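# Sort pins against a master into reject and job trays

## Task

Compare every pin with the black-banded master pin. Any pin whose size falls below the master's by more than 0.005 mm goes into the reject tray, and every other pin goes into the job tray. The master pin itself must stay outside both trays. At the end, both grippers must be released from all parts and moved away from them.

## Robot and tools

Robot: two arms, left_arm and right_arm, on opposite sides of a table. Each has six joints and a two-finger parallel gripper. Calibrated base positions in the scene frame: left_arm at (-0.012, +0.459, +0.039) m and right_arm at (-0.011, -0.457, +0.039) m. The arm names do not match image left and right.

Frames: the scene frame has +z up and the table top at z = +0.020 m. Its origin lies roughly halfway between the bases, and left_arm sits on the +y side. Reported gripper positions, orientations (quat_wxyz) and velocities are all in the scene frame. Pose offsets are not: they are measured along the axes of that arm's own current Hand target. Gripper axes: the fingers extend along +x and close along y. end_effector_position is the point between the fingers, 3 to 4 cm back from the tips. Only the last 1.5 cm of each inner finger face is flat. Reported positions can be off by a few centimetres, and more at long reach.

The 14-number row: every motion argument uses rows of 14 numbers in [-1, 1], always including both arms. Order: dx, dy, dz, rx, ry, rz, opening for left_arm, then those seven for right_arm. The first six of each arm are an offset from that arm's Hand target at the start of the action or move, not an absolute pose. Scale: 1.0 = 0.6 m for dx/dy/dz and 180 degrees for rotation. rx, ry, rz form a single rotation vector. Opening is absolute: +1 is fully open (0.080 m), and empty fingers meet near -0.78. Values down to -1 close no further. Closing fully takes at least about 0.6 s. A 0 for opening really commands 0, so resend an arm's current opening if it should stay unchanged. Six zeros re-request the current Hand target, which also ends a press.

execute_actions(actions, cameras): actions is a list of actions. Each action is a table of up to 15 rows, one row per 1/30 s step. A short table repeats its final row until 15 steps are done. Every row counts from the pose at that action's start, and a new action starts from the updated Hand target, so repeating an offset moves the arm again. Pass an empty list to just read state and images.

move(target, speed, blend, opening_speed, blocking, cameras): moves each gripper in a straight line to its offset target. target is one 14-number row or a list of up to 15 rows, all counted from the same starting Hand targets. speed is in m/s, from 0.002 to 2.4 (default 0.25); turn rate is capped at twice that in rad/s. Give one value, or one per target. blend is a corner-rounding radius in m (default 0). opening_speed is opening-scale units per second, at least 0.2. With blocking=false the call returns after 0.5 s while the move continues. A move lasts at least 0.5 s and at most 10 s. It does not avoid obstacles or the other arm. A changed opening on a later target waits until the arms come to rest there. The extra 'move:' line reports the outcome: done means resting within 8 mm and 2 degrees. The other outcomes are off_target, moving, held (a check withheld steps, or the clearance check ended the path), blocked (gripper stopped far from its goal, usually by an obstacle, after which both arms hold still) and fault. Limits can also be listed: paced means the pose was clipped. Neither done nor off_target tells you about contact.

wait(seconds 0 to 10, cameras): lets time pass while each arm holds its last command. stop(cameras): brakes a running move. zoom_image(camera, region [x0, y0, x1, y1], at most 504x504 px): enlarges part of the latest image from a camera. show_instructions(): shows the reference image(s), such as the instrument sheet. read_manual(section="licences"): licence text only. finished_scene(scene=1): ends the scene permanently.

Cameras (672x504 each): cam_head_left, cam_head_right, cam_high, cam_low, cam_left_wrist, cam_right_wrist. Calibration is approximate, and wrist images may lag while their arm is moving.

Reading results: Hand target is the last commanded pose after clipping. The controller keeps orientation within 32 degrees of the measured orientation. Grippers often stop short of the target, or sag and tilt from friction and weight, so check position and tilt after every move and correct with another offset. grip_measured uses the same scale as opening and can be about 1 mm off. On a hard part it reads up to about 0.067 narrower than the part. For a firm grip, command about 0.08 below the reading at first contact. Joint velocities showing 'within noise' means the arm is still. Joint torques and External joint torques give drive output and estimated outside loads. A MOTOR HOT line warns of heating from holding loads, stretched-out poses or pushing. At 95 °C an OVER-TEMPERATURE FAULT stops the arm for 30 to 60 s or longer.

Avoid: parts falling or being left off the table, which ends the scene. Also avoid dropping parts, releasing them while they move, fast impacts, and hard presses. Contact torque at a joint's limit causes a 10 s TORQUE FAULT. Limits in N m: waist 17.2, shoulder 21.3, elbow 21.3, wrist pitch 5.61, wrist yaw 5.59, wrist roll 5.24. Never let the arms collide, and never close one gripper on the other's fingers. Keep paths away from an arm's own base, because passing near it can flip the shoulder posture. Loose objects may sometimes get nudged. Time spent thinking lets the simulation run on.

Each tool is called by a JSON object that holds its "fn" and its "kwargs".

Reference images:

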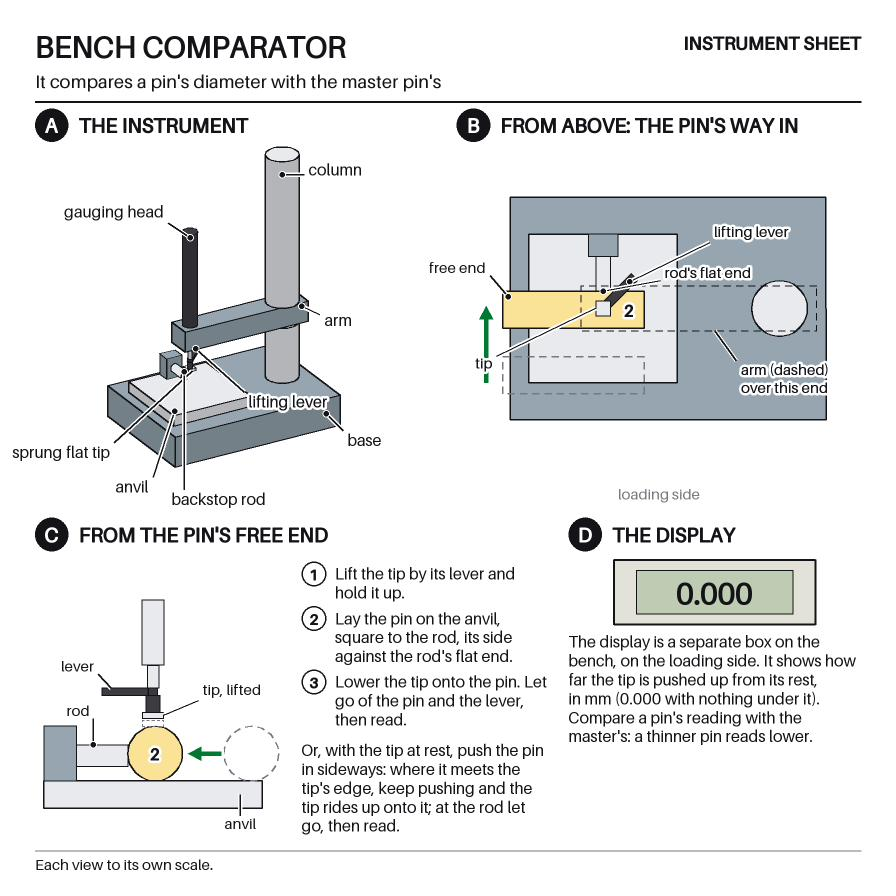

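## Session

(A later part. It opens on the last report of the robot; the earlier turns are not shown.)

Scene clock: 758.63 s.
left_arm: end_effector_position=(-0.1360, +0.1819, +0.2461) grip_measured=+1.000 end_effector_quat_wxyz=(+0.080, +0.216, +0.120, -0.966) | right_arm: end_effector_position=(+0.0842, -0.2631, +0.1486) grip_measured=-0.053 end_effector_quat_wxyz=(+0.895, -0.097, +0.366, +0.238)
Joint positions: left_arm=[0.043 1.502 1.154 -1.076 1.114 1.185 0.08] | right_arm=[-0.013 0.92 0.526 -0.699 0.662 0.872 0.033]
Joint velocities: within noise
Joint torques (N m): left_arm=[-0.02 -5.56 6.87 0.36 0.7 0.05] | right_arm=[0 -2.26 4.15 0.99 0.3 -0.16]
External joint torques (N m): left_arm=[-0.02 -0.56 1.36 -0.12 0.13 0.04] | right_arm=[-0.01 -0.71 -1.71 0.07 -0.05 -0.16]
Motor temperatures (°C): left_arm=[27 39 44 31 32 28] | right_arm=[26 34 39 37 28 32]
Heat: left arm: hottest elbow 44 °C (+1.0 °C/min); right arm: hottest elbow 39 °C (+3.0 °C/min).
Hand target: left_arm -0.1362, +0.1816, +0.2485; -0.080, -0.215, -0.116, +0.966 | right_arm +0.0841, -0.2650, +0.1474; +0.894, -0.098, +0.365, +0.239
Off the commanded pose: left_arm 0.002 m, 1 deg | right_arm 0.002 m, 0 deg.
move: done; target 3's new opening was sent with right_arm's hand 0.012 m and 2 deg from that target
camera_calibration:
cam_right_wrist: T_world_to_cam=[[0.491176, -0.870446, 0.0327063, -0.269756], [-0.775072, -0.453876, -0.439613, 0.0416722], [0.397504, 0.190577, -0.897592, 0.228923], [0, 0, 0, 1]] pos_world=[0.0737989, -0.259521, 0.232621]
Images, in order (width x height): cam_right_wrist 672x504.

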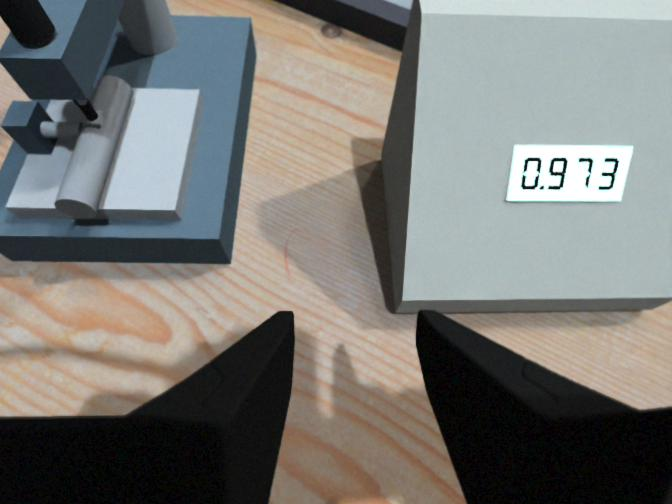

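{"fn": "move", "kwargs": {"target": [[0,0,0,0,0,0,1,0.0857,0.2,0.034,0,0,0,-0.1],[0,0,0,0,0,0,1,0.1712,0.2,0.0323,0,0,0,-0.1]], "speed": [0.25,0.08], "cameras": ["cam_right_wrist"]}}

Scene clock: 776.50 s.
left_arm: end_effector_position=(-0.1360, +0.1819, +0.2461) grip_measured=+1.000 end_effector_quat_wxyz=(+0.080, +0.216, +0.120, -0.966) | right_arm: end_effector_position=(+0.0985, -0.1157, +0.0936) grip_measured=-0.097 end_effector_quat_wxyz=(+0.895, -0.092, +0.364, +0.241)
Joint positions: left_arm=[0.043 1.502 1.154 -1.076 1.114 1.185 0.08] | right_arm=[-0.057 1.68 0.813 -0.183 0.64 0.821 0.031]
Joint velocities: within noise
Joint torques (N m): left_arm=[-0.02 -5.55 6.84 0.37 0.69 0.07] | right_arm=[-0.34 -4.94 3.46 1.45 0.29 -0.18]
External joint torques (N m): left_arm=[0 -0.55 1.35 -0.1 0.13 0.06] | right_arm=[-0.35 0.91 -1.6 0.47 -0.04 -0.18]
Motor temperatures (°C): left_arm=[27 39 44 31 32 28] | right_arm=[26 33 37 36 28 32]
Heat: left arm: hottest elbow 44 °C (+1.0 °C/min); right arm: hottest elbow 37 °C (+2.0 °C/min).
Hand target: left_arm -0.1362, +0.1816, +0.2485; -0.080, -0.215, -0.116, +0.966 | right_arm +0.0994, -0.1177, +0.0892; +0.894, -0.098, +0.365, +0.239
Off the commanded pose: left_arm 0.002 m, 1 deg | right_arm 0.005 m, 1 deg.
move: done
camera_calibration:
cam_right_wrist: T_world_to_cam=[[0.493176, -0.869617, 0.023311, -0.145978], [-0.773743, -0.450736, -0.445151, 0.0962803], [0.397618, 0.201501, -0.895152, 0.146847], [0, 0, 0, 1]] pos_world=[0.0880998, -0.113138, 0.177713]
Images, in order (width x height): cam_right_wrist 672x504.

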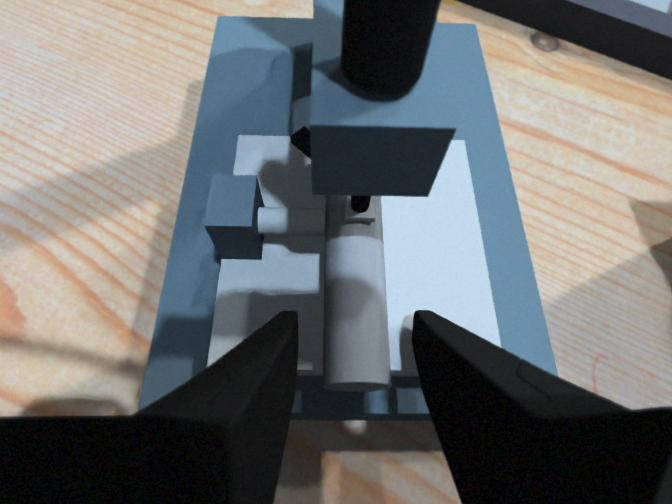

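{"fn": "move", "kwargs": {"target": [[0,0,0,0,0,0,1,0.001,0.0,-0.001,0,0,0,-0.53],[0,0,0,0,0,0,1,0,-0.05,0.0024,0,0,0,-0.53],[0,0,0,0,0,0,1,-0.0705,-0.055,0.071,0,0,0,-0.53],[0,0,0,0,0,0,1,-0.228,0.0073,-0.036,-0.126,0,0.129,-0.53],[0,0,0,0,0,0,1,-0.189,0.185,-0.115,-0.252,0,0.258,-0.53]], "speed": [0.03,0.06,0.2,0.25,0.25], "blend": [0,0,0.02,0.03,0], "opening_speed": 0.5}}

Scene clock: 808.40 s.
left_arm: end_effector_position=(-0.1360, +0.1819, +0.2461) grip_measured=+1.000 end_effector_quat_wxyz=(+0.080, +0.216, +0.120, -0.966) | right_arm: end_effector_position=(-0.0672, -0.0942, +0.1111) grip_measured=-0.469 end_effector_quat_wxyz=(+0.623, -0.287, +0.265, +0.677)
Joint positions: left_arm=[0.043 1.502 1.154 -1.076 1.114 1.185 0.08] | right_arm=[0.182 1.514 0.695 0.014 0.07 0.072 0.014]
Joint velocities: within noise
Joint torques (N m): left_arm=[-0.05 -5.59 6.86 0.36 0.7 0.07] | right_arm=[-0.23 -4.7 7.32 2 -0.1 -0.18]
External joint torques (N m): left_arm=[-0.03 -0.65 1.43 -0.1 0.14 0.06] | right_arm=[-0.19 0.45 1.74 0.66 -0.14 -0.18]
Motor temperatures (°C): left_arm=[27 39 44 31 32 28] | right_arm=[26 35 36 36 28 32]
Heat: left arm: hottest elbow 44 °C (+0.0 °C/min); right arm: hottest elbow 36 °C (-3.0 °C/min).
Hand target: left_arm -0.1362, +0.1816, +0.2485; -0.080, -0.215, -0.116, +0.966 | right_arm -0.0680, -0.0861, +0.1193; +0.626, -0.278, +0.256, +0.682
Off the commanded pose: left_arm 0.002 m, 1 deg | right_arm 0.011 m, 2 deg.
move: off_target (right_arm)
camera_calibration:
cam_right_wrist: T_world_to_cam=[[0.996442, 0.077148, 0.033936, 0.0758512], [0.0842724, -0.905898, -0.415027, -0.00301379], [-0.00127604, 0.41641, -0.909176, 0.219069], [0, 0, 0, 1]] pos_world=[-0.0750478, -0.0998046, 0.195347]

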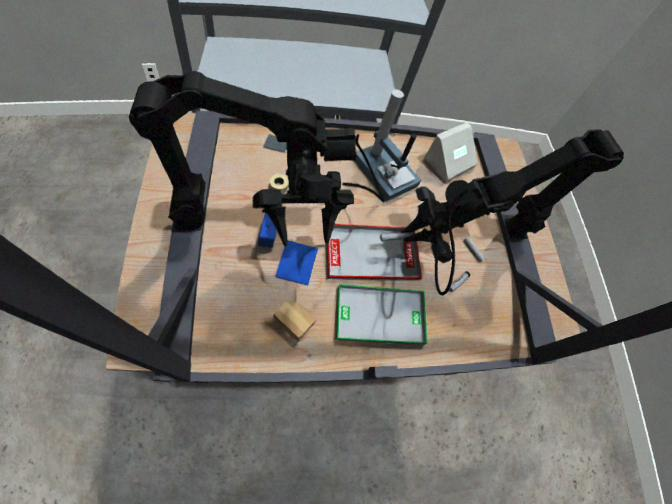

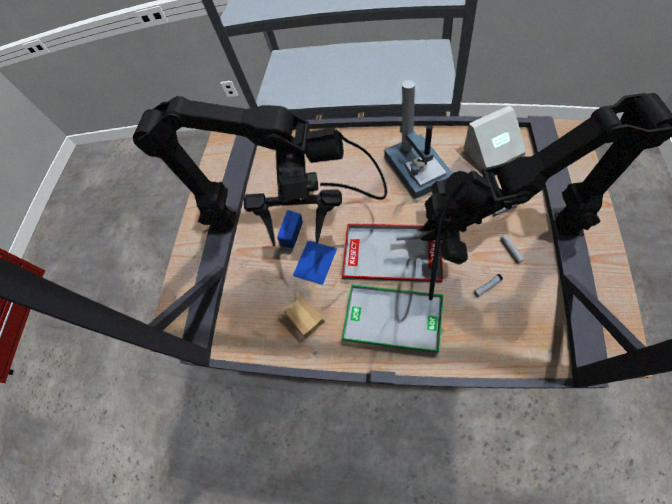

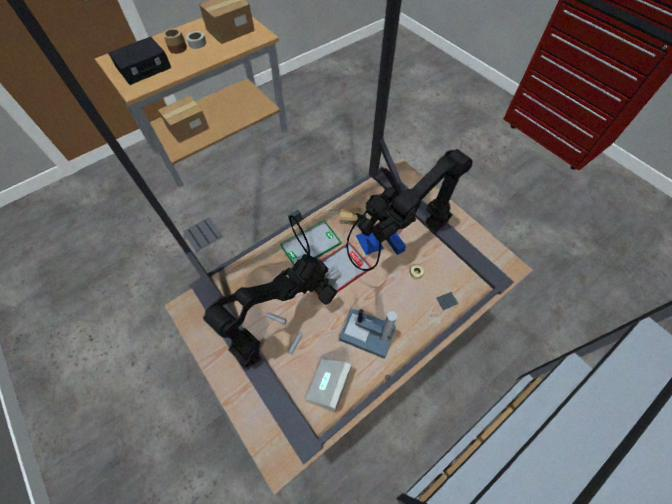

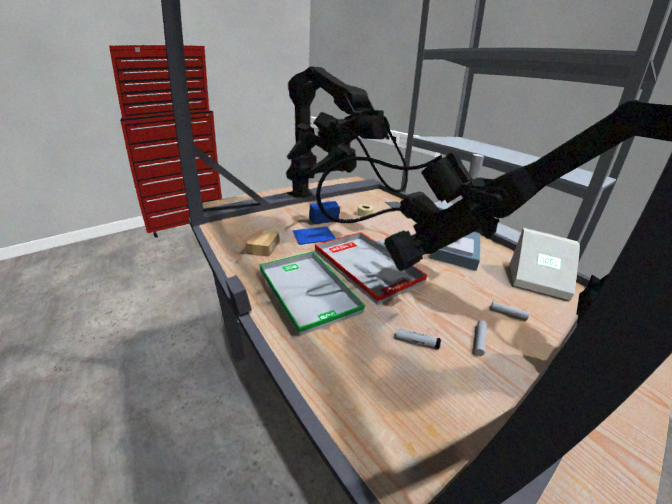

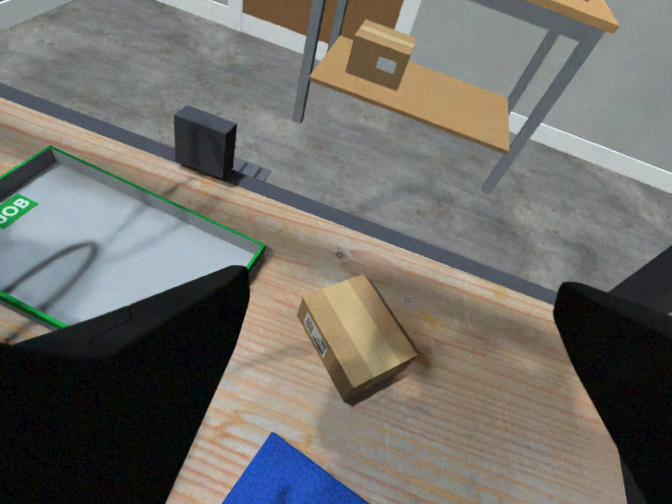

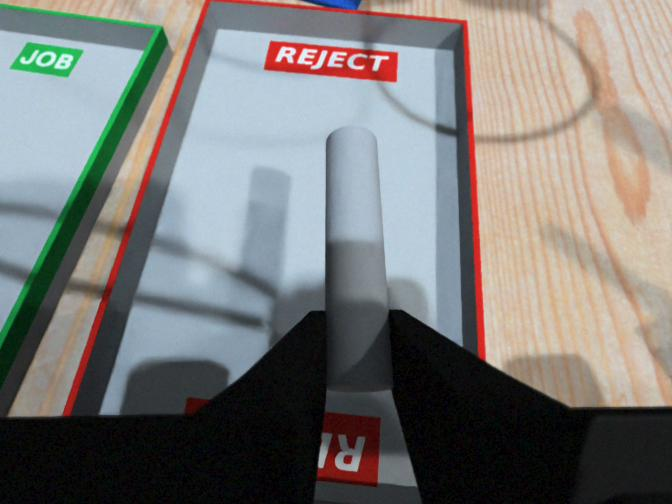

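{"fn": "move", "kwargs": {"target": [0,0,0,0,0,0,1,0.0798,-0.004,-0.0745,0,0,0,-0.53], "speed": 0.1, "cameras": ["cam_right_wrist","cam_low"]}}

Scene clock: 823.90 s.
left_arm: end_effector_position=(-0.1360, +0.1819, +0.2461) grip_measured=+1.000 end_effector_quat_wxyz=(+0.080, +0.216, +0.120, -0.966) | right_arm: end_effector_position=(-0.0669, -0.0822, +0.0566) grip_measured=-0.469 end_effector_quat_wxyz=(+0.627, -0.276, +0.256, +0.682)
Joint positions: left_arm=[0.043 1.502 1.154 -1.076 1.114 1.185 0.08] | right_arm=[0.173 1.731 0.612 0.347 0.063 0.066 0.014]
Joint velocities: within noise
Joint torques (N m): left_arm=[0.02 -5.59 6.88 0.37 0.7 0.06] | right_arm=[-0.29 -5.03 3.32 1.93 -0.16 -0.17]
External joint torques (N m): left_arm=[0.02 -0.63 1.38 -0.12 0.14 0.05] | right_arm=[-0.35 0.74 -1.34 0.55 -0.18 -0.17]
Motor temperatures (°C): left_arm=[27 39 44 31 32 28] | right_arm=[26 36 39 38 27 32]
Heat: left arm: hottest elbow 44 °C (+0.0 °C/min); right arm: hottest elbow 39 °C (+1.0 °C/min).
Hand target: left_arm -0.1362, +0.1816, +0.2485; -0.080, -0.215, -0.116, +0.966 | right_arm -0.0660, -0.0830, +0.0539; +0.626, -0.278, +0.256, +0.682
Off the commanded pose: left_arm 0.002 m, 1 deg | right_arm 0.003 m, 0 deg.
move: done
camera_calibration:
cam_right_wrist: T_world_to_cam=[[0.996586, 0.0766464, 0.0307027, 0.0766903], [0.0823038, -0.892497, -0.443481, -0.0121099], [-0.00658915, 0.444493, -0.895758, 0.165716], [0, 0, 0, 1]] pos_world=[-0.0743398, -0.0903459, 0.140717]
Images, in order (width x height): cam_low 672x504, cam_right_wrist 672x504.

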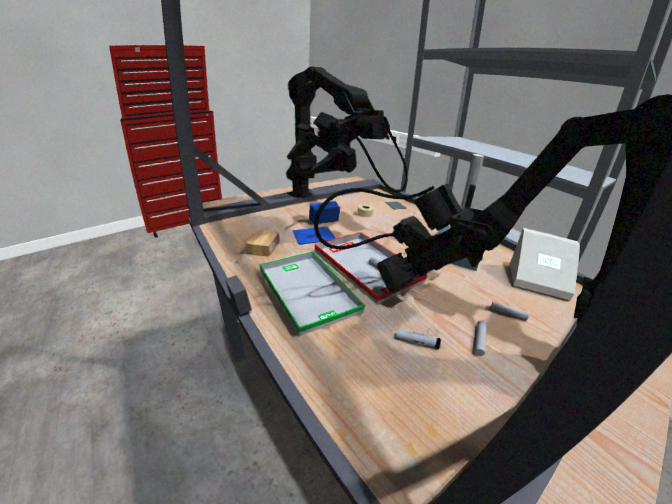

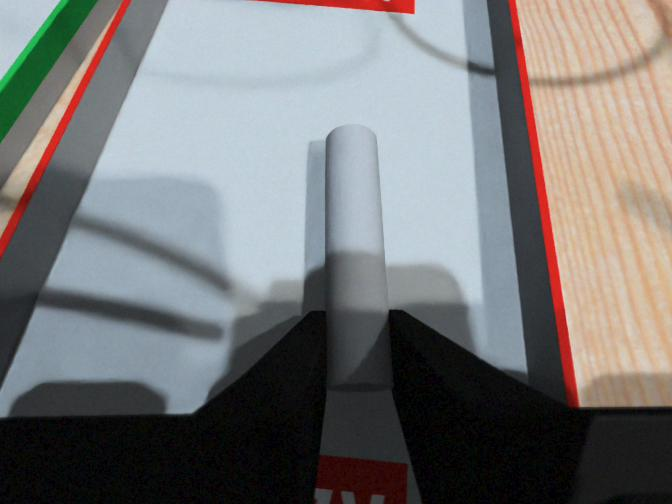

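{"fn": "move", "kwargs": {"target": [[0,0,0,0,0,0,1,0.0041,0,-0.0042,0,0,0,-0.53],[0,0,0,0,0,0,1,0.0041,0,-0.0042,0,0,0,-0.1],[0,0,0,0,0,0,1,-0.1,0,0,0,0,0,-0.1],[0,0,0,0,0,0,1,-0.353,0.037,-0.145,0.3874,0.2163,-0.1632,0.1]], "speed": [0.03,0.05,0.12,0.3], "opening_speed": 0.4}}

Scene clock: 875.03 s.
left_arm: end_effector_position=(-0.1360, +0.1819, +0.2461) grip_measured=+1.000 end_effector_quat_wxyz=(+0.080, +0.216, +0.120, -0.966) | right_arm: end_effector_position=(-0.0687, -0.2998, +0.1342) grip_measured=+0.097 end_effector_quat_wxyz=(+0.697, -0.141, +0.693, +0.123)
Joint positions: left_arm=[0.043 1.502 1.154 -1.076 1.114 1.185 0.08] | right_arm=[0.354 1.197 0.813 -1.213 0.001 1.551 0.039]
Joint velocities: within noise
Joint torques (N m): left_arm=[-0.04 -5.61 6.83 0.37 0.71 0.06] | right_arm=[-0.21 -3.62 6.35 0.28 -0.09 0.21]
External joint torques (N m): left_arm=[-0.04 -0.6 1.34 -0.1 0.14 0.05] | right_arm=[-0.21 -1.05 1.19 0.05 -0.14 0.2]
Motor temperatures (°C): left_arm=[27 39 44 31 32 28] | right_arm=[26 37 36 43 27 32]
Heat: left arm: hottest elbow 44 °C (+0.0 °C/min); right arm: hottest wrist pitch 43 °C (+6.1 °C/min).
Hand target: left_arm -0.1362, +0.1816, +0.2485; -0.080, -0.215, -0.116, +0.966 | right_arm -0.0698, -0.2963, +0.1399; +0.695, -0.129, +0.696, +0.128
Off the commanded pose: left_arm 0.002 m, 1 deg | right_arm 0.007 m, 2 deg.
move: done
camera_calibration:
cam_right_wrist: T_world_to_cam=[[0.383941, -0.921765, 0.0542071, -0.251828], [-0.877217, -0.3458, 0.333035, -0.178082], [-0.288235, -0.175417, -0.941355, 0.132749], [0, 0, 0, 1]] pos_world=[-0.021267, -0.270421, 0.197923]

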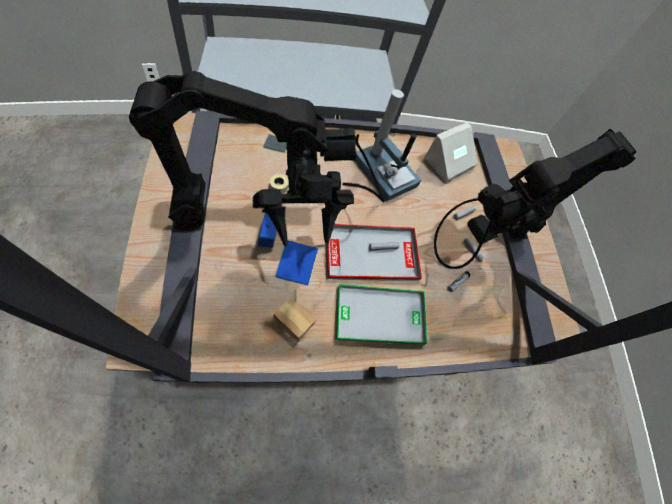

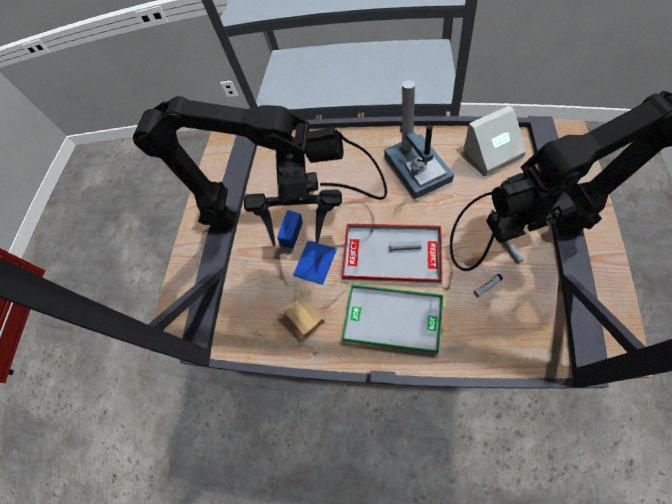

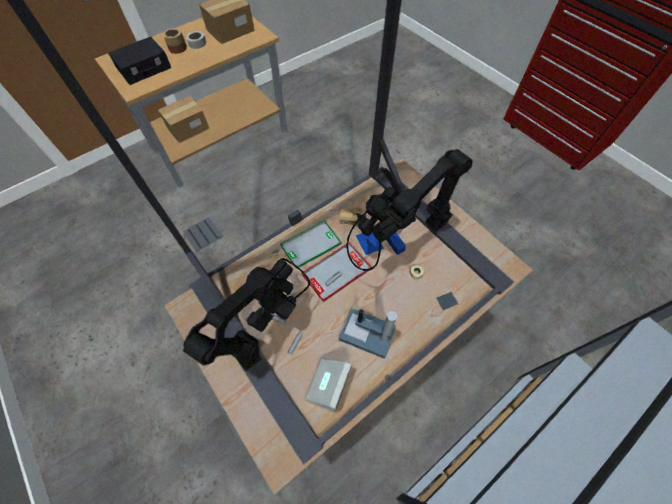

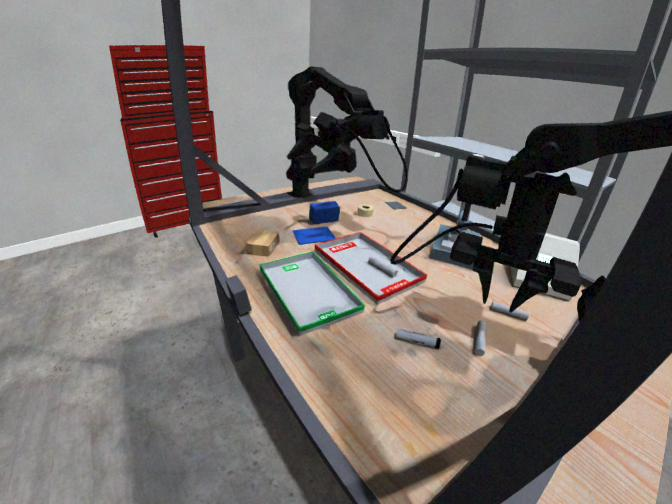

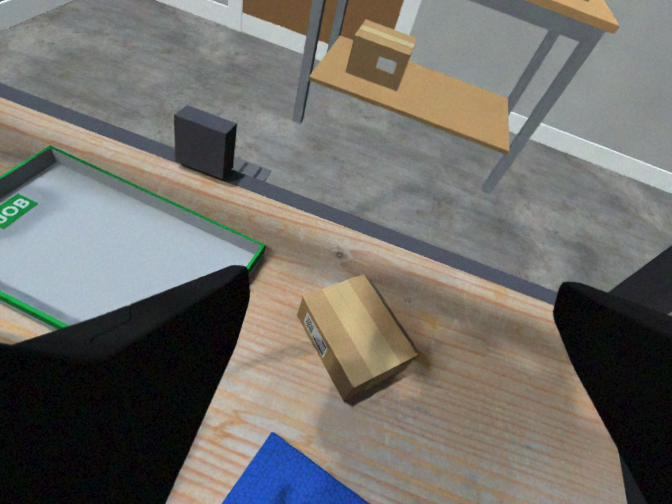

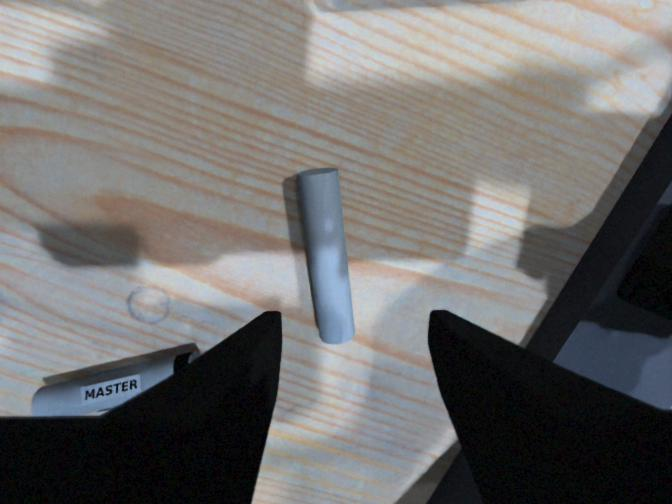

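{"fn": "move", "kwargs": {"target": [0,0,0,0,0,0,1,0.1233,0.0008,-0.015,-0.039,0,0,0], "speed": 0.15, "cameras": ["cam_right_wrist","cam_low"]}}

Scene clock: 893.40 s.
left_arm: end_effector_position=(-0.1360, +0.1819, +0.2461) grip_measured=+1.000 end_effector_quat_wxyz=(+0.080, +0.216, +0.120, -0.966) | right_arm: end_effector_position=(-0.0785, -0.2969, +0.0687) grip_measured=+0.003 end_effector_quat_wxyz=(+0.687, -0.165, +0.687, +0.171)
Joint positions: left_arm=[0.043 1.502 1.154 -1.076 1.114 1.185 0.08] | right_arm=[0.401 1.28 0.594 -0.876 0.001 1.493 0.035]
Joint velocities: within noise
Joint torques (N m): left_arm=[0.01 -5.56 6.84 0.38 0.71 0.09] | right_arm=[0.29 -1.67 3.22 0.74 -0.06 -0.2]
External joint torques (N m): left_arm=[-0.02 -0.54 1.32 -0.11 0.14 0.08] | right_arm=[0.3 1.12 -1.56 0.47 -0.12 -0.2]
Motor temperatures (°C): left_arm=[27 39 44 31 32 28] | right_arm=[26 35 39 38 27 32]
Heat: left arm: hottest elbow 44 °C (+0.0 °C/min); right arm: hottest elbow 39 °C (+1.0 °C/min).
Hand target: left_arm -0.1362, +0.1816, +0.2485; -0.080, -0.215, -0.116, +0.966 | right_arm -0.0784, -0.2991, +0.0660; +0.686, -0.171, +0.686, +0.171
Off the commanded pose: left_arm 0.002 m, 1 deg | right_arm 0.004 m, 1 deg.
move: done
camera_calibration:
cam_right_wrist: T_world_to_cam=[[0.478953, -0.877629, 0.0192762, -0.218848], [-0.831144, -0.4463, 0.331687, -0.189863], [-0.282495, -0.174884, -0.943192, 0.0695722], [0, 0, 0, 1]] pos_world=[-0.0333318, -0.264636, 0.132814]
Images, in order (width x height): cam_low 672x504, cam_right_wrist 672x504.

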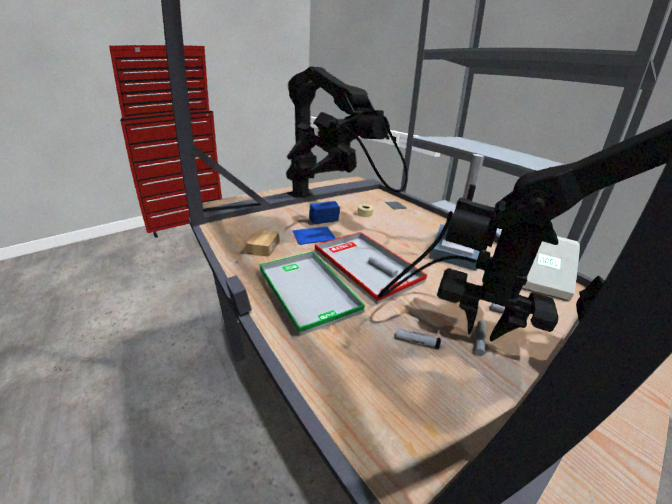

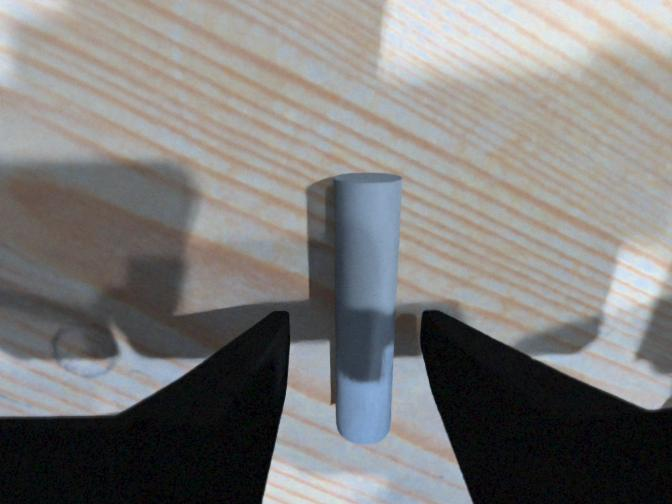

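{"fn": "move", "kwargs": {"target": [[0,0,0,0,0,0,1,0.0,-0.0045,0,0,0,0,0],[0,0,0,0,0,0,1,0.017,-0.0045,0,0,0,0,-0.1],[0,0,0,0,0,0,1,0.017,-0.0045,0,0,0,0,-0.53]], "speed": 0.06, "opening_speed": 0.5, "cameras": ["cam_right_wrist"]}}

Scene clock: 905.60 s.
left_arm: end_effector_position=(-0.1360, +0.1819, +0.2461) grip_measured=+1.000 end_effector_quat_wxyz=(+0.080, +0.216, +0.120, -0.966) | right_arm: end_effector_position=(-0.0775, -0.2992, +0.0583) grip_measured=-0.477 end_effector_quat_wxyz=(+0.687, -0.165, +0.687, +0.172)
Joint positions: left_arm=[0.043 1.502 1.154 -1.076 1.114 1.185 0.08] | right_arm=[0.401 1.292 0.557 -0.825 0.001 1.492 0.014]
Joint velocities: within noise
Joint torques (N m): left_arm=[0 -5.54 6.82 0.37 0.71 0.06] | right_arm=[0.32 -1.75 3.05 0.69 -0.06 -0.21]
External joint torques (N m): left_arm=[0 -0.49 1.29 -0.11 0.14 0.05] | right_arm=[0.3 1.02 -1.73 0.37 -0.1 -0.21]
Motor temperatures (°C): left_arm=[27 39 44 31 32 28] | right_arm=[26 34 37 37 27 32]
Heat: left arm: hottest elbow 44 °C (+0.0 °C/min); right arm: hottest elbow 37 °C (+0.0 °C/min).
Hand target: left_arm -0.1362, +0.1816, +0.2485; -0.080, -0.215, -0.116, +0.966 | right_arm -0.0772, -0.3015, +0.0558; +0.686, -0.171, +0.686, +0.171
Off the commanded pose: left_arm 0.002 m, 1 deg | right_arm 0.003 m, 1 deg.
move: done
camera_calibration:
cam_right_wrist: T_world_to_cam=[[0.479927, -0.877105, 0.0188891, -0.220879], [-0.830514, -0.447285, 0.331937, -0.186965], [-0.282695, -0.174993, -0.943112, 0.0595696], [0, 0, 0, 1]] pos_world=[-0.032431, -0.266936, 0.122414]
Images, in order (width x height): cam_right_wrist 672x504.

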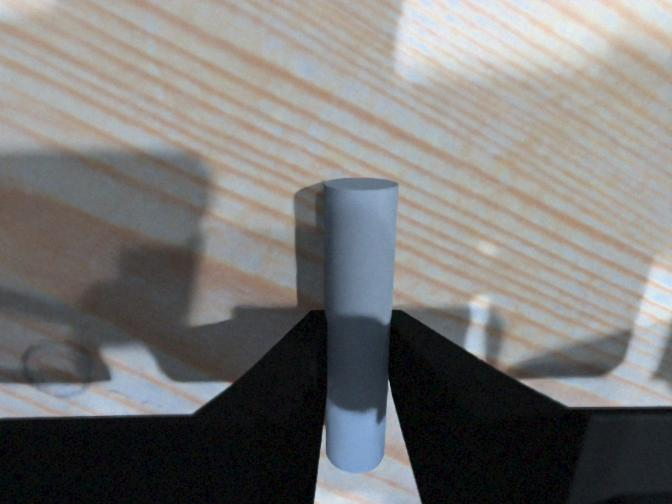

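{"fn": "move", "kwargs": {"target": [[0,0,0,0,0,0,1,-0.075,0,0,0,0,0,-0.55],[0,0,0,0,0,0,1,-0.075,0.0503,0.248,-0.011,0,0,-0.55],[0,0,0,0,0,0,1,-0.005,0.0503,0.248,-0.011,0,0,-0.55]], "speed": [0.15,0.25,0.1], "blend": [0.02,0.0,0], "cameras": ["cam_right_wrist","cam_low"]}}

Scene clock: 924.90 s.
left_arm: end_effector_position=(-0.1360, +0.1819, +0.2461) grip_measured=+1.000 end_effector_quat_wxyz=(+0.080, +0.216, +0.120, -0.966) | right_arm: end_effector_position=(+0.0400, -0.2037, +0.0609) grip_measured=-0.477 end_effector_quat_wxyz=(+0.685, -0.180, +0.682, +0.183)
Joint positions: left_arm=[0.043 1.502 1.154 -1.076 1.114 1.185 0.08] | right_arm=[-0.197 1.643 0.876 -0.798 0.002 0.855 0.014]
Joint velocities: within noise
Joint torques (N m): left_arm=[0 -5.58 6.81 0.37 0.7 0.07] | right_arm=[-0.22 -4.6 3.37 0.72 -0.11 -0.22]
External joint torques (N m): left_arm=[0 -0.6 1.35 -0.1 0.14 0.06] | right_arm=[-0.21 0.59 -1.33 0.39 -0.16 -0.22]
Motor temperatures (°C): left_arm=[27 39 44 31 32 28] | right_arm=[26 33 36 35 27 32]
Heat: left arm: hottest elbow 44 °C (+0.0 °C/min); right arm: hottest elbow 36 °C (+0.0 °C/min).
Hand target: left_arm -0.1362, +0.1816, +0.2485; -0.080, -0.215, -0.116, +0.966 | right_arm +0.0400, -0.2050, +0.0587; +0.683, -0.183, +0.683, +0.183
Off the commanded pose: left_arm 0.002 m, 1 deg | right_arm 0.003 m, 0 deg.
move: done
camera_calibration:
cam_right_wrist: T_world_to_cam=[[0.513841, -0.857502, 0.0256445, -0.191272], [-0.814549, -0.478285, 0.328257, -0.0543429], [-0.269216, -0.189561, -0.94424, 0.10863], [0, 0, 0, 1]] pos_world=[0.0832631, -0.169415, 0.125316]
Images, in order (width x height): cam_low 672x504, cam_right_wrist 672x504.

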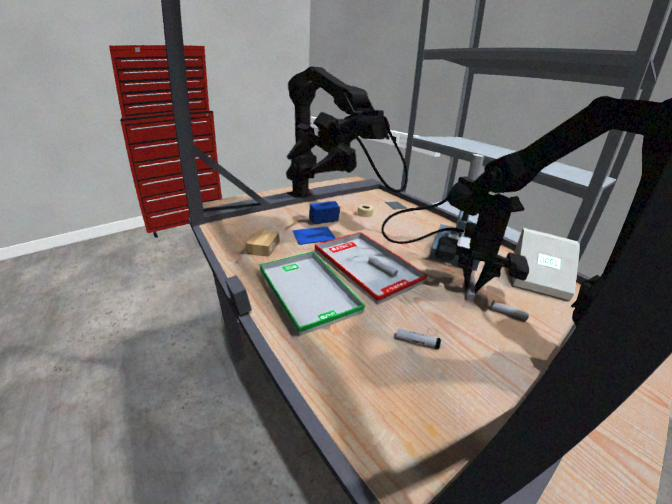

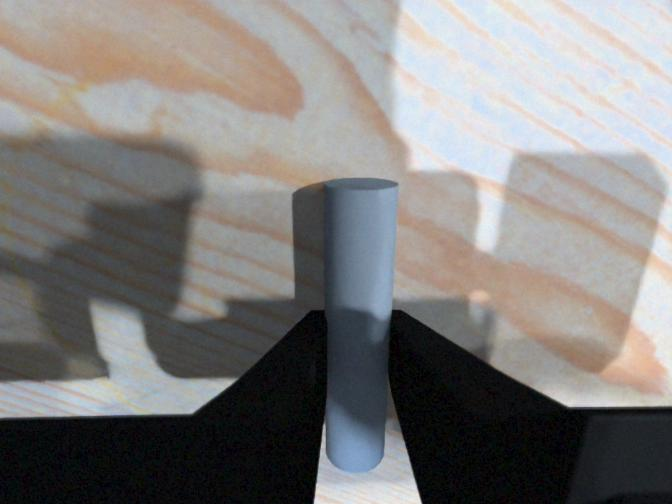

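{"fn": "move", "kwargs": {"target": [[0,0,0,0,0,0,1,0.0042,0,0,0,0,0,-0.55],[0,0,0,0,0,0,1,0.0042,0,0,0,0,0,-0.1],[0,0,0,0,0,0,1,-0.1,0,-0.02,0,0,0,-0.05],[0,0,0,0,0,0,1,-0.0463,0.0022,-0.1317,0,-0.25,0,-0.05]], "speed": [0.04,0.05,0.15,0.25], "opening_speed": 0.4, "cameras": ["cam_right_wrist","cam_low"]}}

Scene clock: 946.70 s.
left_arm: end_effector_position=(-0.1360, +0.1819, +0.2461) grip_measured=+1.000 end_effector_quat_wxyz=(+0.080, +0.216, +0.120, -0.966) | right_arm: end_effector_position=(-0.0301, -0.2418, +0.0879) grip_measured=-0.053 end_effector_quat_wxyz=(+0.890, -0.096, +0.374, +0.241)
Joint positions: left_arm=[0.043 1.502 1.154 -1.076 1.114 1.185 0.08] | right_arm=[0.598 1.464 0.624 -0.796 0.776 1.676 0.033]
Joint velocities: within noise
Joint torques (N m): left_arm=[0 -5.57 6.84 0.37 0.7 0.07] | right_arm=[0.37 -2.61 3.05 0.18 0.67 0.22]
External joint torques (N m): left_arm=[-0.01 -0.57 1.33 -0.11 0.13 0.06] | right_arm=[0.35 0.99 -1.29 -0.01 0.21 0.22]
Motor temperatures (°C): left_arm=[27 39 44 31 32 28] | right_arm=[26 35 35 34 27 32]
Heat: left arm: hottest elbow 44 °C (+0.0 °C/min); right arm: hottest shoulder 35 °C (-1.0 °C/min).
Hand target: left_arm -0.1362, +0.1816, +0.2485; -0.080, -0.215, -0.116, +0.966 | right_arm -0.0290, -0.2434, +0.0865; +0.892, -0.099, +0.370, +0.239
Off the commanded pose: left_arm 0.002 m, 1 deg | right_arm 0.002 m, 1 deg.
move: done
camera_calibration:
cam_right_wrist: T_world_to_cam=[[0.495481, -0.868239, 0.0256773, -0.191818], [-0.781188, -0.458339, -0.423877, -0.066497], [0.379795, 0.189964, -0.905356, 0.215824], [0, 0, 0, 1]] pos_world=[-0.0388731, -0.238021, 0.172136]
Images, in order (width x height): cam_low 672x504, cam_right_wrist 672x504.

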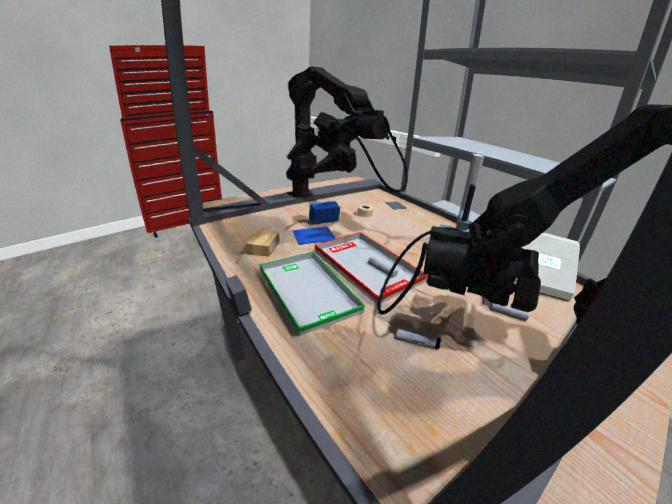

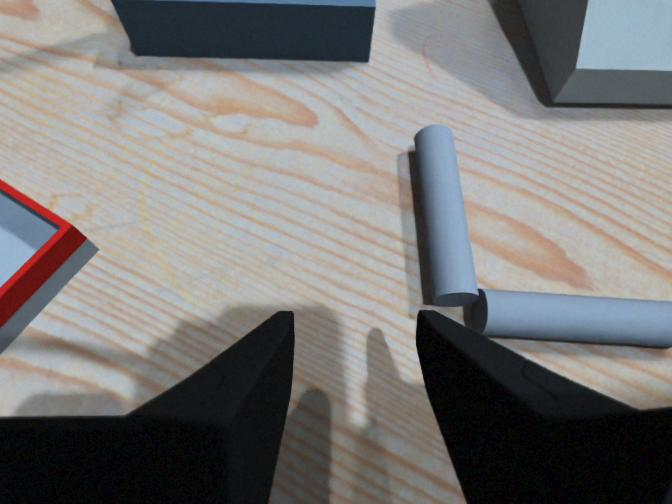

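{"fn": "move", "kwargs": {"target": [[0,0,0,0,0,0,1,-0.0177,-0.011,0.061,0,0.1,0,0],[0,0,0,0,0,0,1,0.0707,-0.0633,0.125,0,0.25,0,0]], "speed": 0.25, "blend": [0.01,0], "cameras": ["cam_right_wrist","cam_low"]}}

Scene clock: 975.07 s.
left_arm: end_effector_position=(-0.1360, +0.1819, +0.2461) grip_measured=+1.000 end_effector_quat_wxyz=(+0.080, +0.216, +0.120, -0.966) | right_arm: end_effector_position=(+0.0604, -0.2385, +0.1072) grip_measured=-0.003 end_effector_quat_wxyz=(+0.683, -0.185, +0.684, +0.179)
Joint positions: left_arm=[0.043 1.502 1.154 -1.076 1.114 1.185 0.08] | right_arm=[-0.313 1.464 0.903 -1.016 0.003 0.738 0.035]
Joint velocities: within noise
Joint torques (N m): left_arm=[-0.02 -5.55 6.87 0.37 0.7 0.07] | right_arm=[-0.27 -3.28 6.13 0.33 -0.12 -0.21]
External joint torques (N m): left_arm=[-0.04 -0.53 1.35 -0.11 0.14 0.06] | right_arm=[-0.29 1.03 1.06 0.03 -0.15 -0.21]
Motor temperatures (°C): left_arm=[27 39 44 31 32 28] | right_arm=[26 34 34 33 28 32]
Heat: left arm: hottest elbow 44 °C (+0.0 °C/min); right arm: hottest shoulder 34 °C (+1.0 °C/min).
Hand target: left_arm -0.1362, +0.1816, +0.2485; -0.080, -0.215, -0.116, +0.966 | right_arm +0.0618, -0.2347, +0.1095; +0.683, -0.183, +0.683, +0.183
Off the commanded pose: left_arm 0.002 m, 1 deg | right_arm 0.005 m, 0 deg.
move: done
camera_calibration:
cam_right_wrist: T_world_to_cam=[[0.51425, -0.856918, 0.0351822, -0.233723], [-0.813497, -0.47438, 0.336431, -0.0695258], [-0.271604, -0.20163, -0.941051, 0.148136], [0, 0, 0, 1]] pos_world=[0.103867, -0.203395, 0.171017]
Images, in order (width x height): cam_low 672x504, cam_right_wrist 672x504.

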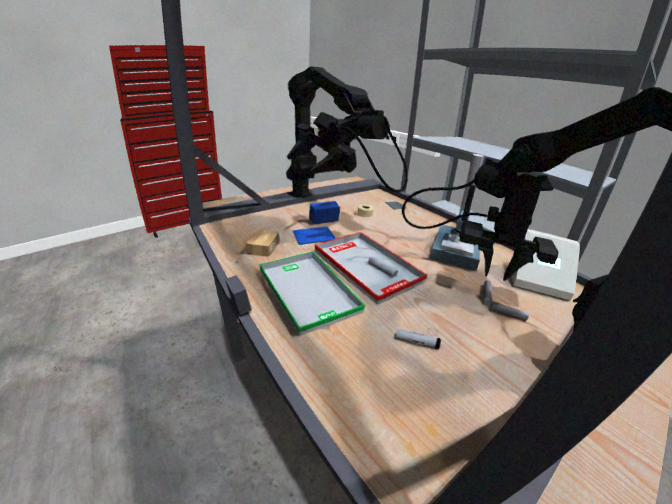

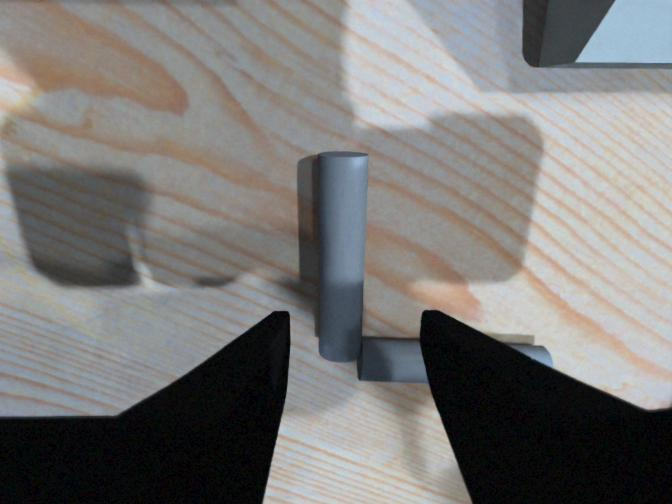

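{"fn": "move", "kwargs": {"target": [0,0,0,0,0,0,1,0.068,0.0,0.008,0,0,0,-0.05], "speed": 0.1, "cameras": ["cam_right_wrist"]}}

Scene clock: 986.47 s.
left_arm: end_effector_position=(-0.1360, +0.1819, +0.2461) grip_measured=+1.000 end_effector_quat_wxyz=(+0.080, +0.216, +0.120, -0.966) | right_arm: end_effector_position=(+0.0664, -0.2303, +0.0719) grip_measured=-0.047 end_effector_quat_wxyz=(+0.686, -0.180, +0.681, +0.184)
Joint positions: left_arm=[0.043 1.502 1.154 -1.076 1.114 1.185 0.08] | right_arm=[-0.327 1.546 0.826 -0.841 0.003 0.724 0.033]
Joint velocities: within noise
Joint torques (N m): left_arm=[0.01 -5.59 6.83 0.36 0.7 0.06] | right_arm=[-0.19 -3.7 3.13 0.74 -0.13 -0.22]
External joint torques (N m): left_arm=[0.04 -0.56 1.34 -0.1 0.14 0.05] | right_arm=[-0.19 0.92 -1.66 0.41 -0.16 -0.22]
Motor temperatures (°C): left_arm=[27 39 44 31 32 28] | right_arm=[26 33 37 32 28 32]
Heat: left arm: hottest elbow 44 °C (+0.0 °C/min); right arm: hottest elbow 37 °C (+1.0 °C/min).
Hand target: left_arm -0.1362, +0.1816, +0.2485; -0.080, -0.215, -0.116, +0.966 | right_arm +0.0660, -0.2324, +0.0686; +0.683, -0.183, +0.683, +0.183
Off the commanded pose: left_arm 0.002 m, 1 deg | right_arm 0.004 m, 1 deg.
move: done
camera_calibration:
cam_right_wrist: T_world_to_cam=[[0.514103, -0.857394, 0.0239605, -0.22792], [-0.815136, -0.47969, 0.324732, -0.0491986], [-0.266929, -0.186477, -0.945503, 0.121713], [0, 0, 0, 1]] pos_world=[0.109559, -0.196321, 0.136517]
Images, in order (width x height): cam_right_wrist 672x504.

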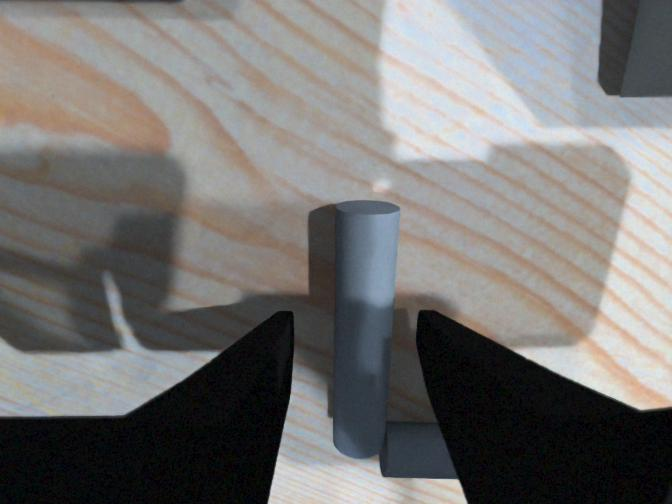

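{"fn": "move", "kwargs": {"target": [[0,0,0,0,0,0,1,0.021,-0.0025,0,0,0,0,-0.05],[0,0,0,0,0,0,1,0.021,-0.0025,0,0,0,0,-0.53],[0,0,0,0,0,0,1,-0.04,0,0,0,0,0,-0.53],[0,0,0,0,0,0,1,-0.04,0.0845,-0.003,0,0,0,-0.53],[0,0,0,0,0,0,1,0.022,0.0845,-0.003,0,0,0,-0.53]], "speed": [0.05,0.05,0.12,0.2,0.06], "blend": [0,0,0.01,0,0], "opening_speed": 0.5, "cameras": ["cam_right_wrist","cam_low"]}}

Scene clock: 998.47 s.
left_arm: end_effector_position=(-0.1360, +0.1819, +0.2461) grip_measured=+1.000 end_effector_quat_wxyz=(+0.080, +0.216, +0.120, -0.966) | right_arm: end_effector_position=(+0.0404, -0.1871, +0.0602) grip_measured=-0.477 end_effector_quat_wxyz=(+0.684, -0.180, +0.681, +0.188)
Joint positions: left_arm=[0.043 1.502 1.154 -1.076 1.114 1.185 0.08] | right_arm=[-0.188 1.699 0.935 -0.795 -0.001 0.858 0.014]
Joint velocities: within noise
Joint torques (N m): left_arm=[0.01 -5.55 6.83 0.36 0.7 0.07] | right_arm=[0.35 -4.54 2.78 0.92 0.05 0.18]
External joint torques (N m): left_arm=[0.04 -0.54 1.36 -0.1 0.13 0.06] | right_arm=[0.35 1.07 -1.94 0.58 0.02 0.19]
Motor temperatures (°C): left_arm=[27 39 44 31 32 28] | right_arm=[26 34 36 32 27 32]
Heat: left arm: hottest elbow 44 °C (+0.0 °C/min); right arm: hottest elbow 36 °C (+1.0 °C/min).
Hand target: left_arm -0.1362, +0.1816, +0.2485; -0.080, -0.215, -0.116, +0.966 | right_arm +0.0391, -0.1894, +0.0555; +0.683, -0.183, +0.683, +0.183
Off the commanded pose: left_arm 0.002 m, 1 deg | right_arm 0.005 m, 1 deg.
move: done
camera_calibration:
cam_right_wrist: T_world_to_cam=[[0.518492, -0.854877, 0.0187366, -0.176533], [-0.811208, -0.484841, 0.326911, -0.0470585], [-0.270384, -0.1847, -0.944869, 0.112104], [0, 0, 0, 1]] pos_world=[0.0836675, -0.153024, 0.124615]
Images, in order (width x height): cam_low 672x504, cam_right_wrist 672x504.

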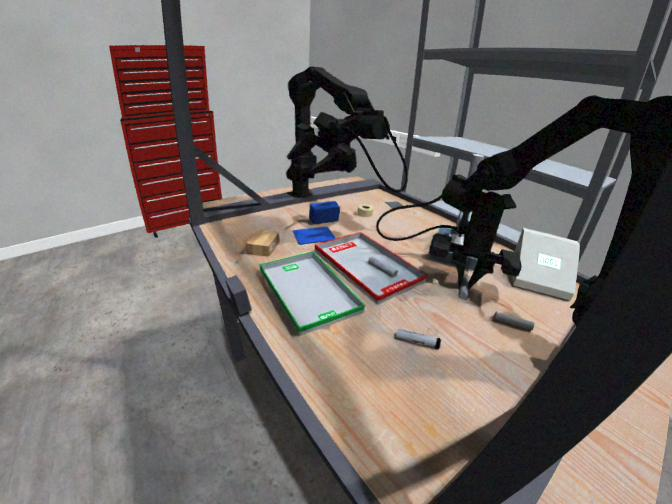

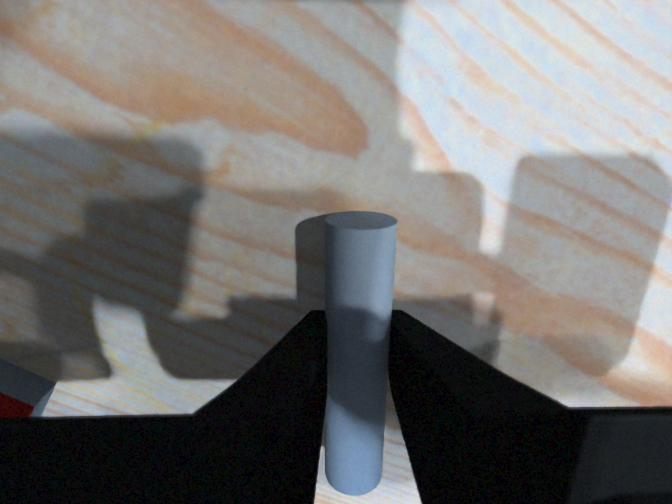

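{"fn": "move", "kwargs": {"target": [[0,0,0,0,0,0,1,-0.003,0,0,0,0,0,-0.53],[0,0,0,0,0,0,1,-0.003,0,0,0,0,0,-0.3]], "speed": 0.03, "opening_speed": 0.2, "cameras": ["cam_right_wrist"]}}

{"fn": "wait", "kwargs": {"seconds": 1, "cameras": ["cam_right_wrist"]}}

Scene clock: 1009.43 s.
left_arm: end_effector_position=(-0.1360, +0.1819, +0.2461) grip_measured=+1.000 end_effector_quat_wxyz=(+0.080, +0.216, +0.120, -0.966) | right_arm: end_effector_position=(+0.0403, -0.1871, +0.0602) grip_measured=-0.303 end_effector_quat_wxyz=(+0.684, -0.180, +0.681, +0.188)
Joint positions: left_arm=[0.043 1.502 1.154 -1.076 1.114 1.185 0.08] | right_arm=[-0.188 1.699 0.935 -0.795 -0.001 0.858 0.021]
Joint velocities: within noise
Joint torques (N m): left_arm=[0 -5.57 6.86 0.37 0.71 0.07] | right_arm=[0.4 -4.93 3.43 0.47 0.05 0.2]
External joint torques (N m): left_arm=[0 -0.5 1.34 -0.11 0.14 0.05] | right_arm=[0.4 0.64 -1.24 0.14 0.01 0.2]
Motor temperatures (°C): left_arm=[27 40 44 31 32 28] | right_arm=[26 35 35 33 27 32]
Heat: left arm: hottest elbow 44 °C (+0.0 °C/min); right arm: hottest shoulder 35 °C (+0.0 °C/min).
Hand target: left_arm -0.1362, +0.1816, +0.2485; -0.080, -0.215, -0.116, +0.966 | right_arm +0.0391, -0.1893, +0.0573; +0.683, -0.183, +0.683, +0.183
Off the commanded pose: left_arm 0.002 m, 1 deg | right_arm 0.004 m, 1 deg.
move: done
camera_calibration:
cam_right_wrist: T_world_to_cam=[[0.51882, -0.854678, 0.0187513, -0.176479], [-0.811031, -0.485154, 0.326886, -0.0471991], [-0.270285, -0.184803, -0.944878, 0.112054], [0, 0, 0, 1]] pos_world=[0.0835675, -0.153024, 0.124615]
Images, in order (width x height): cam_right_wrist 672x504.

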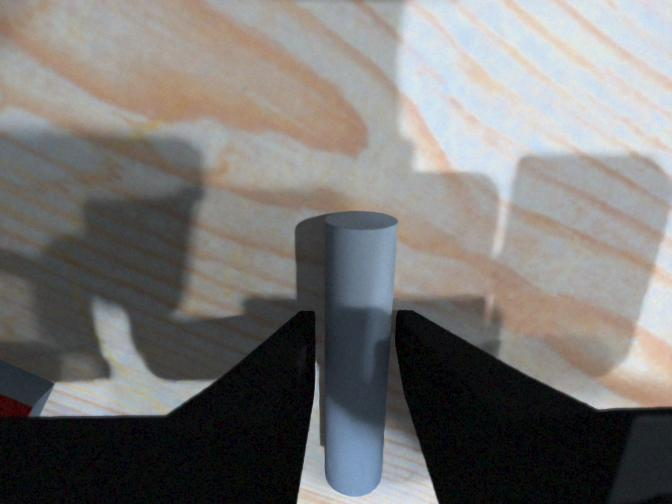

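Scene clock: 1010.43 s.
left_arm: end_effector_position=(-0.1360, +0.1819, +0.2461) grip_measured=+1.000 end_effector_quat_wxyz=(+0.080, +0.216, +0.120, -0.966) | right_arm: end_effector_position=(+0.0403, -0.1871, +0.0602) grip_measured=-0.302 end_effector_quat_wxyz=(+0.684, -0.180, +0.681, +0.188)
Joint positions: left_arm=[0.043 1.502 1.154 -1.076 1.114 1.185 0.08] | right_arm=[-0.188 1.699 0.935 -0.795 -0.001 0.858 0.021]
Joint velocities: within noise
Joint torques (N m): left_arm=[-0.06 -5.58 6.87 0.36 0.7 0.07] | right_arm=[0.28 -4.86 3.32 0.43 0.06 0.2]
External joint torques (N m): left_arm=[-0.08 -0.56 1.34 -0.11 0.14 0.06] | right_arm=[0.29 0.73 -1.41 0.09 0.02 0.2]
Motor temperatures (°C): left_arm=[27 40 44 31 32 28] | right_arm=[26 35 35 33 27 32]
Heat: left arm: hottest elbow 44 °C (+0.0 °C/min); right arm: hottest shoulder 35 °C (+0.0 °C/min).
Hand target: left_arm -0.1362, +0.1816, +0.2485; -0.080, -0.215, -0.116, +0.966 | right_arm +0.0391, -0.1893, +0.0573; +0.683, -0.183, +0.683, +0.183
Tool commands: left_gripper/opening=+1.0 right_gripper/opening=-0.3
Off the commanded pose: left_arm 0.002 m, 1 deg | right_arm 0.004 m, 1 deg.
wait: 1.00 s; at rest by 0.17 s
camera_calibration:
cam_right_wrist: T_world_to_cam=[[0.51882, -0.854678, 0.0187513, -0.176479], [-0.811031, -0.485154, 0.326886, -0.0471991], [-0.270285, -0.184803, -0.944878, 0.112054], [0, 0, 0, 1]] pos_world=[0.0835675, -0.153024, 0.124615]
Images, in order (width x height): cam_right_wrist 672x504.

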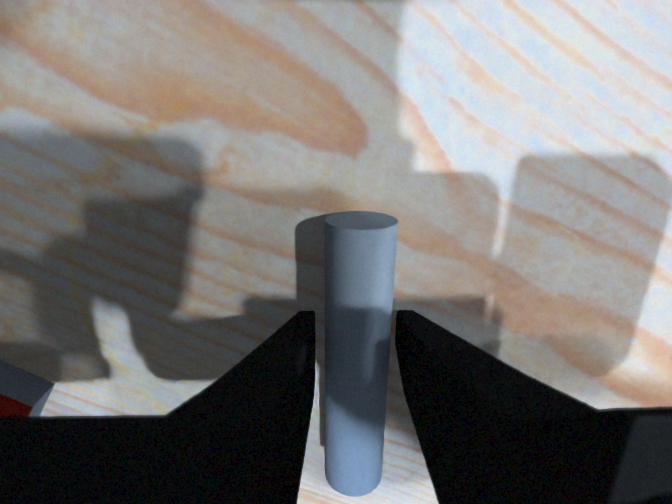

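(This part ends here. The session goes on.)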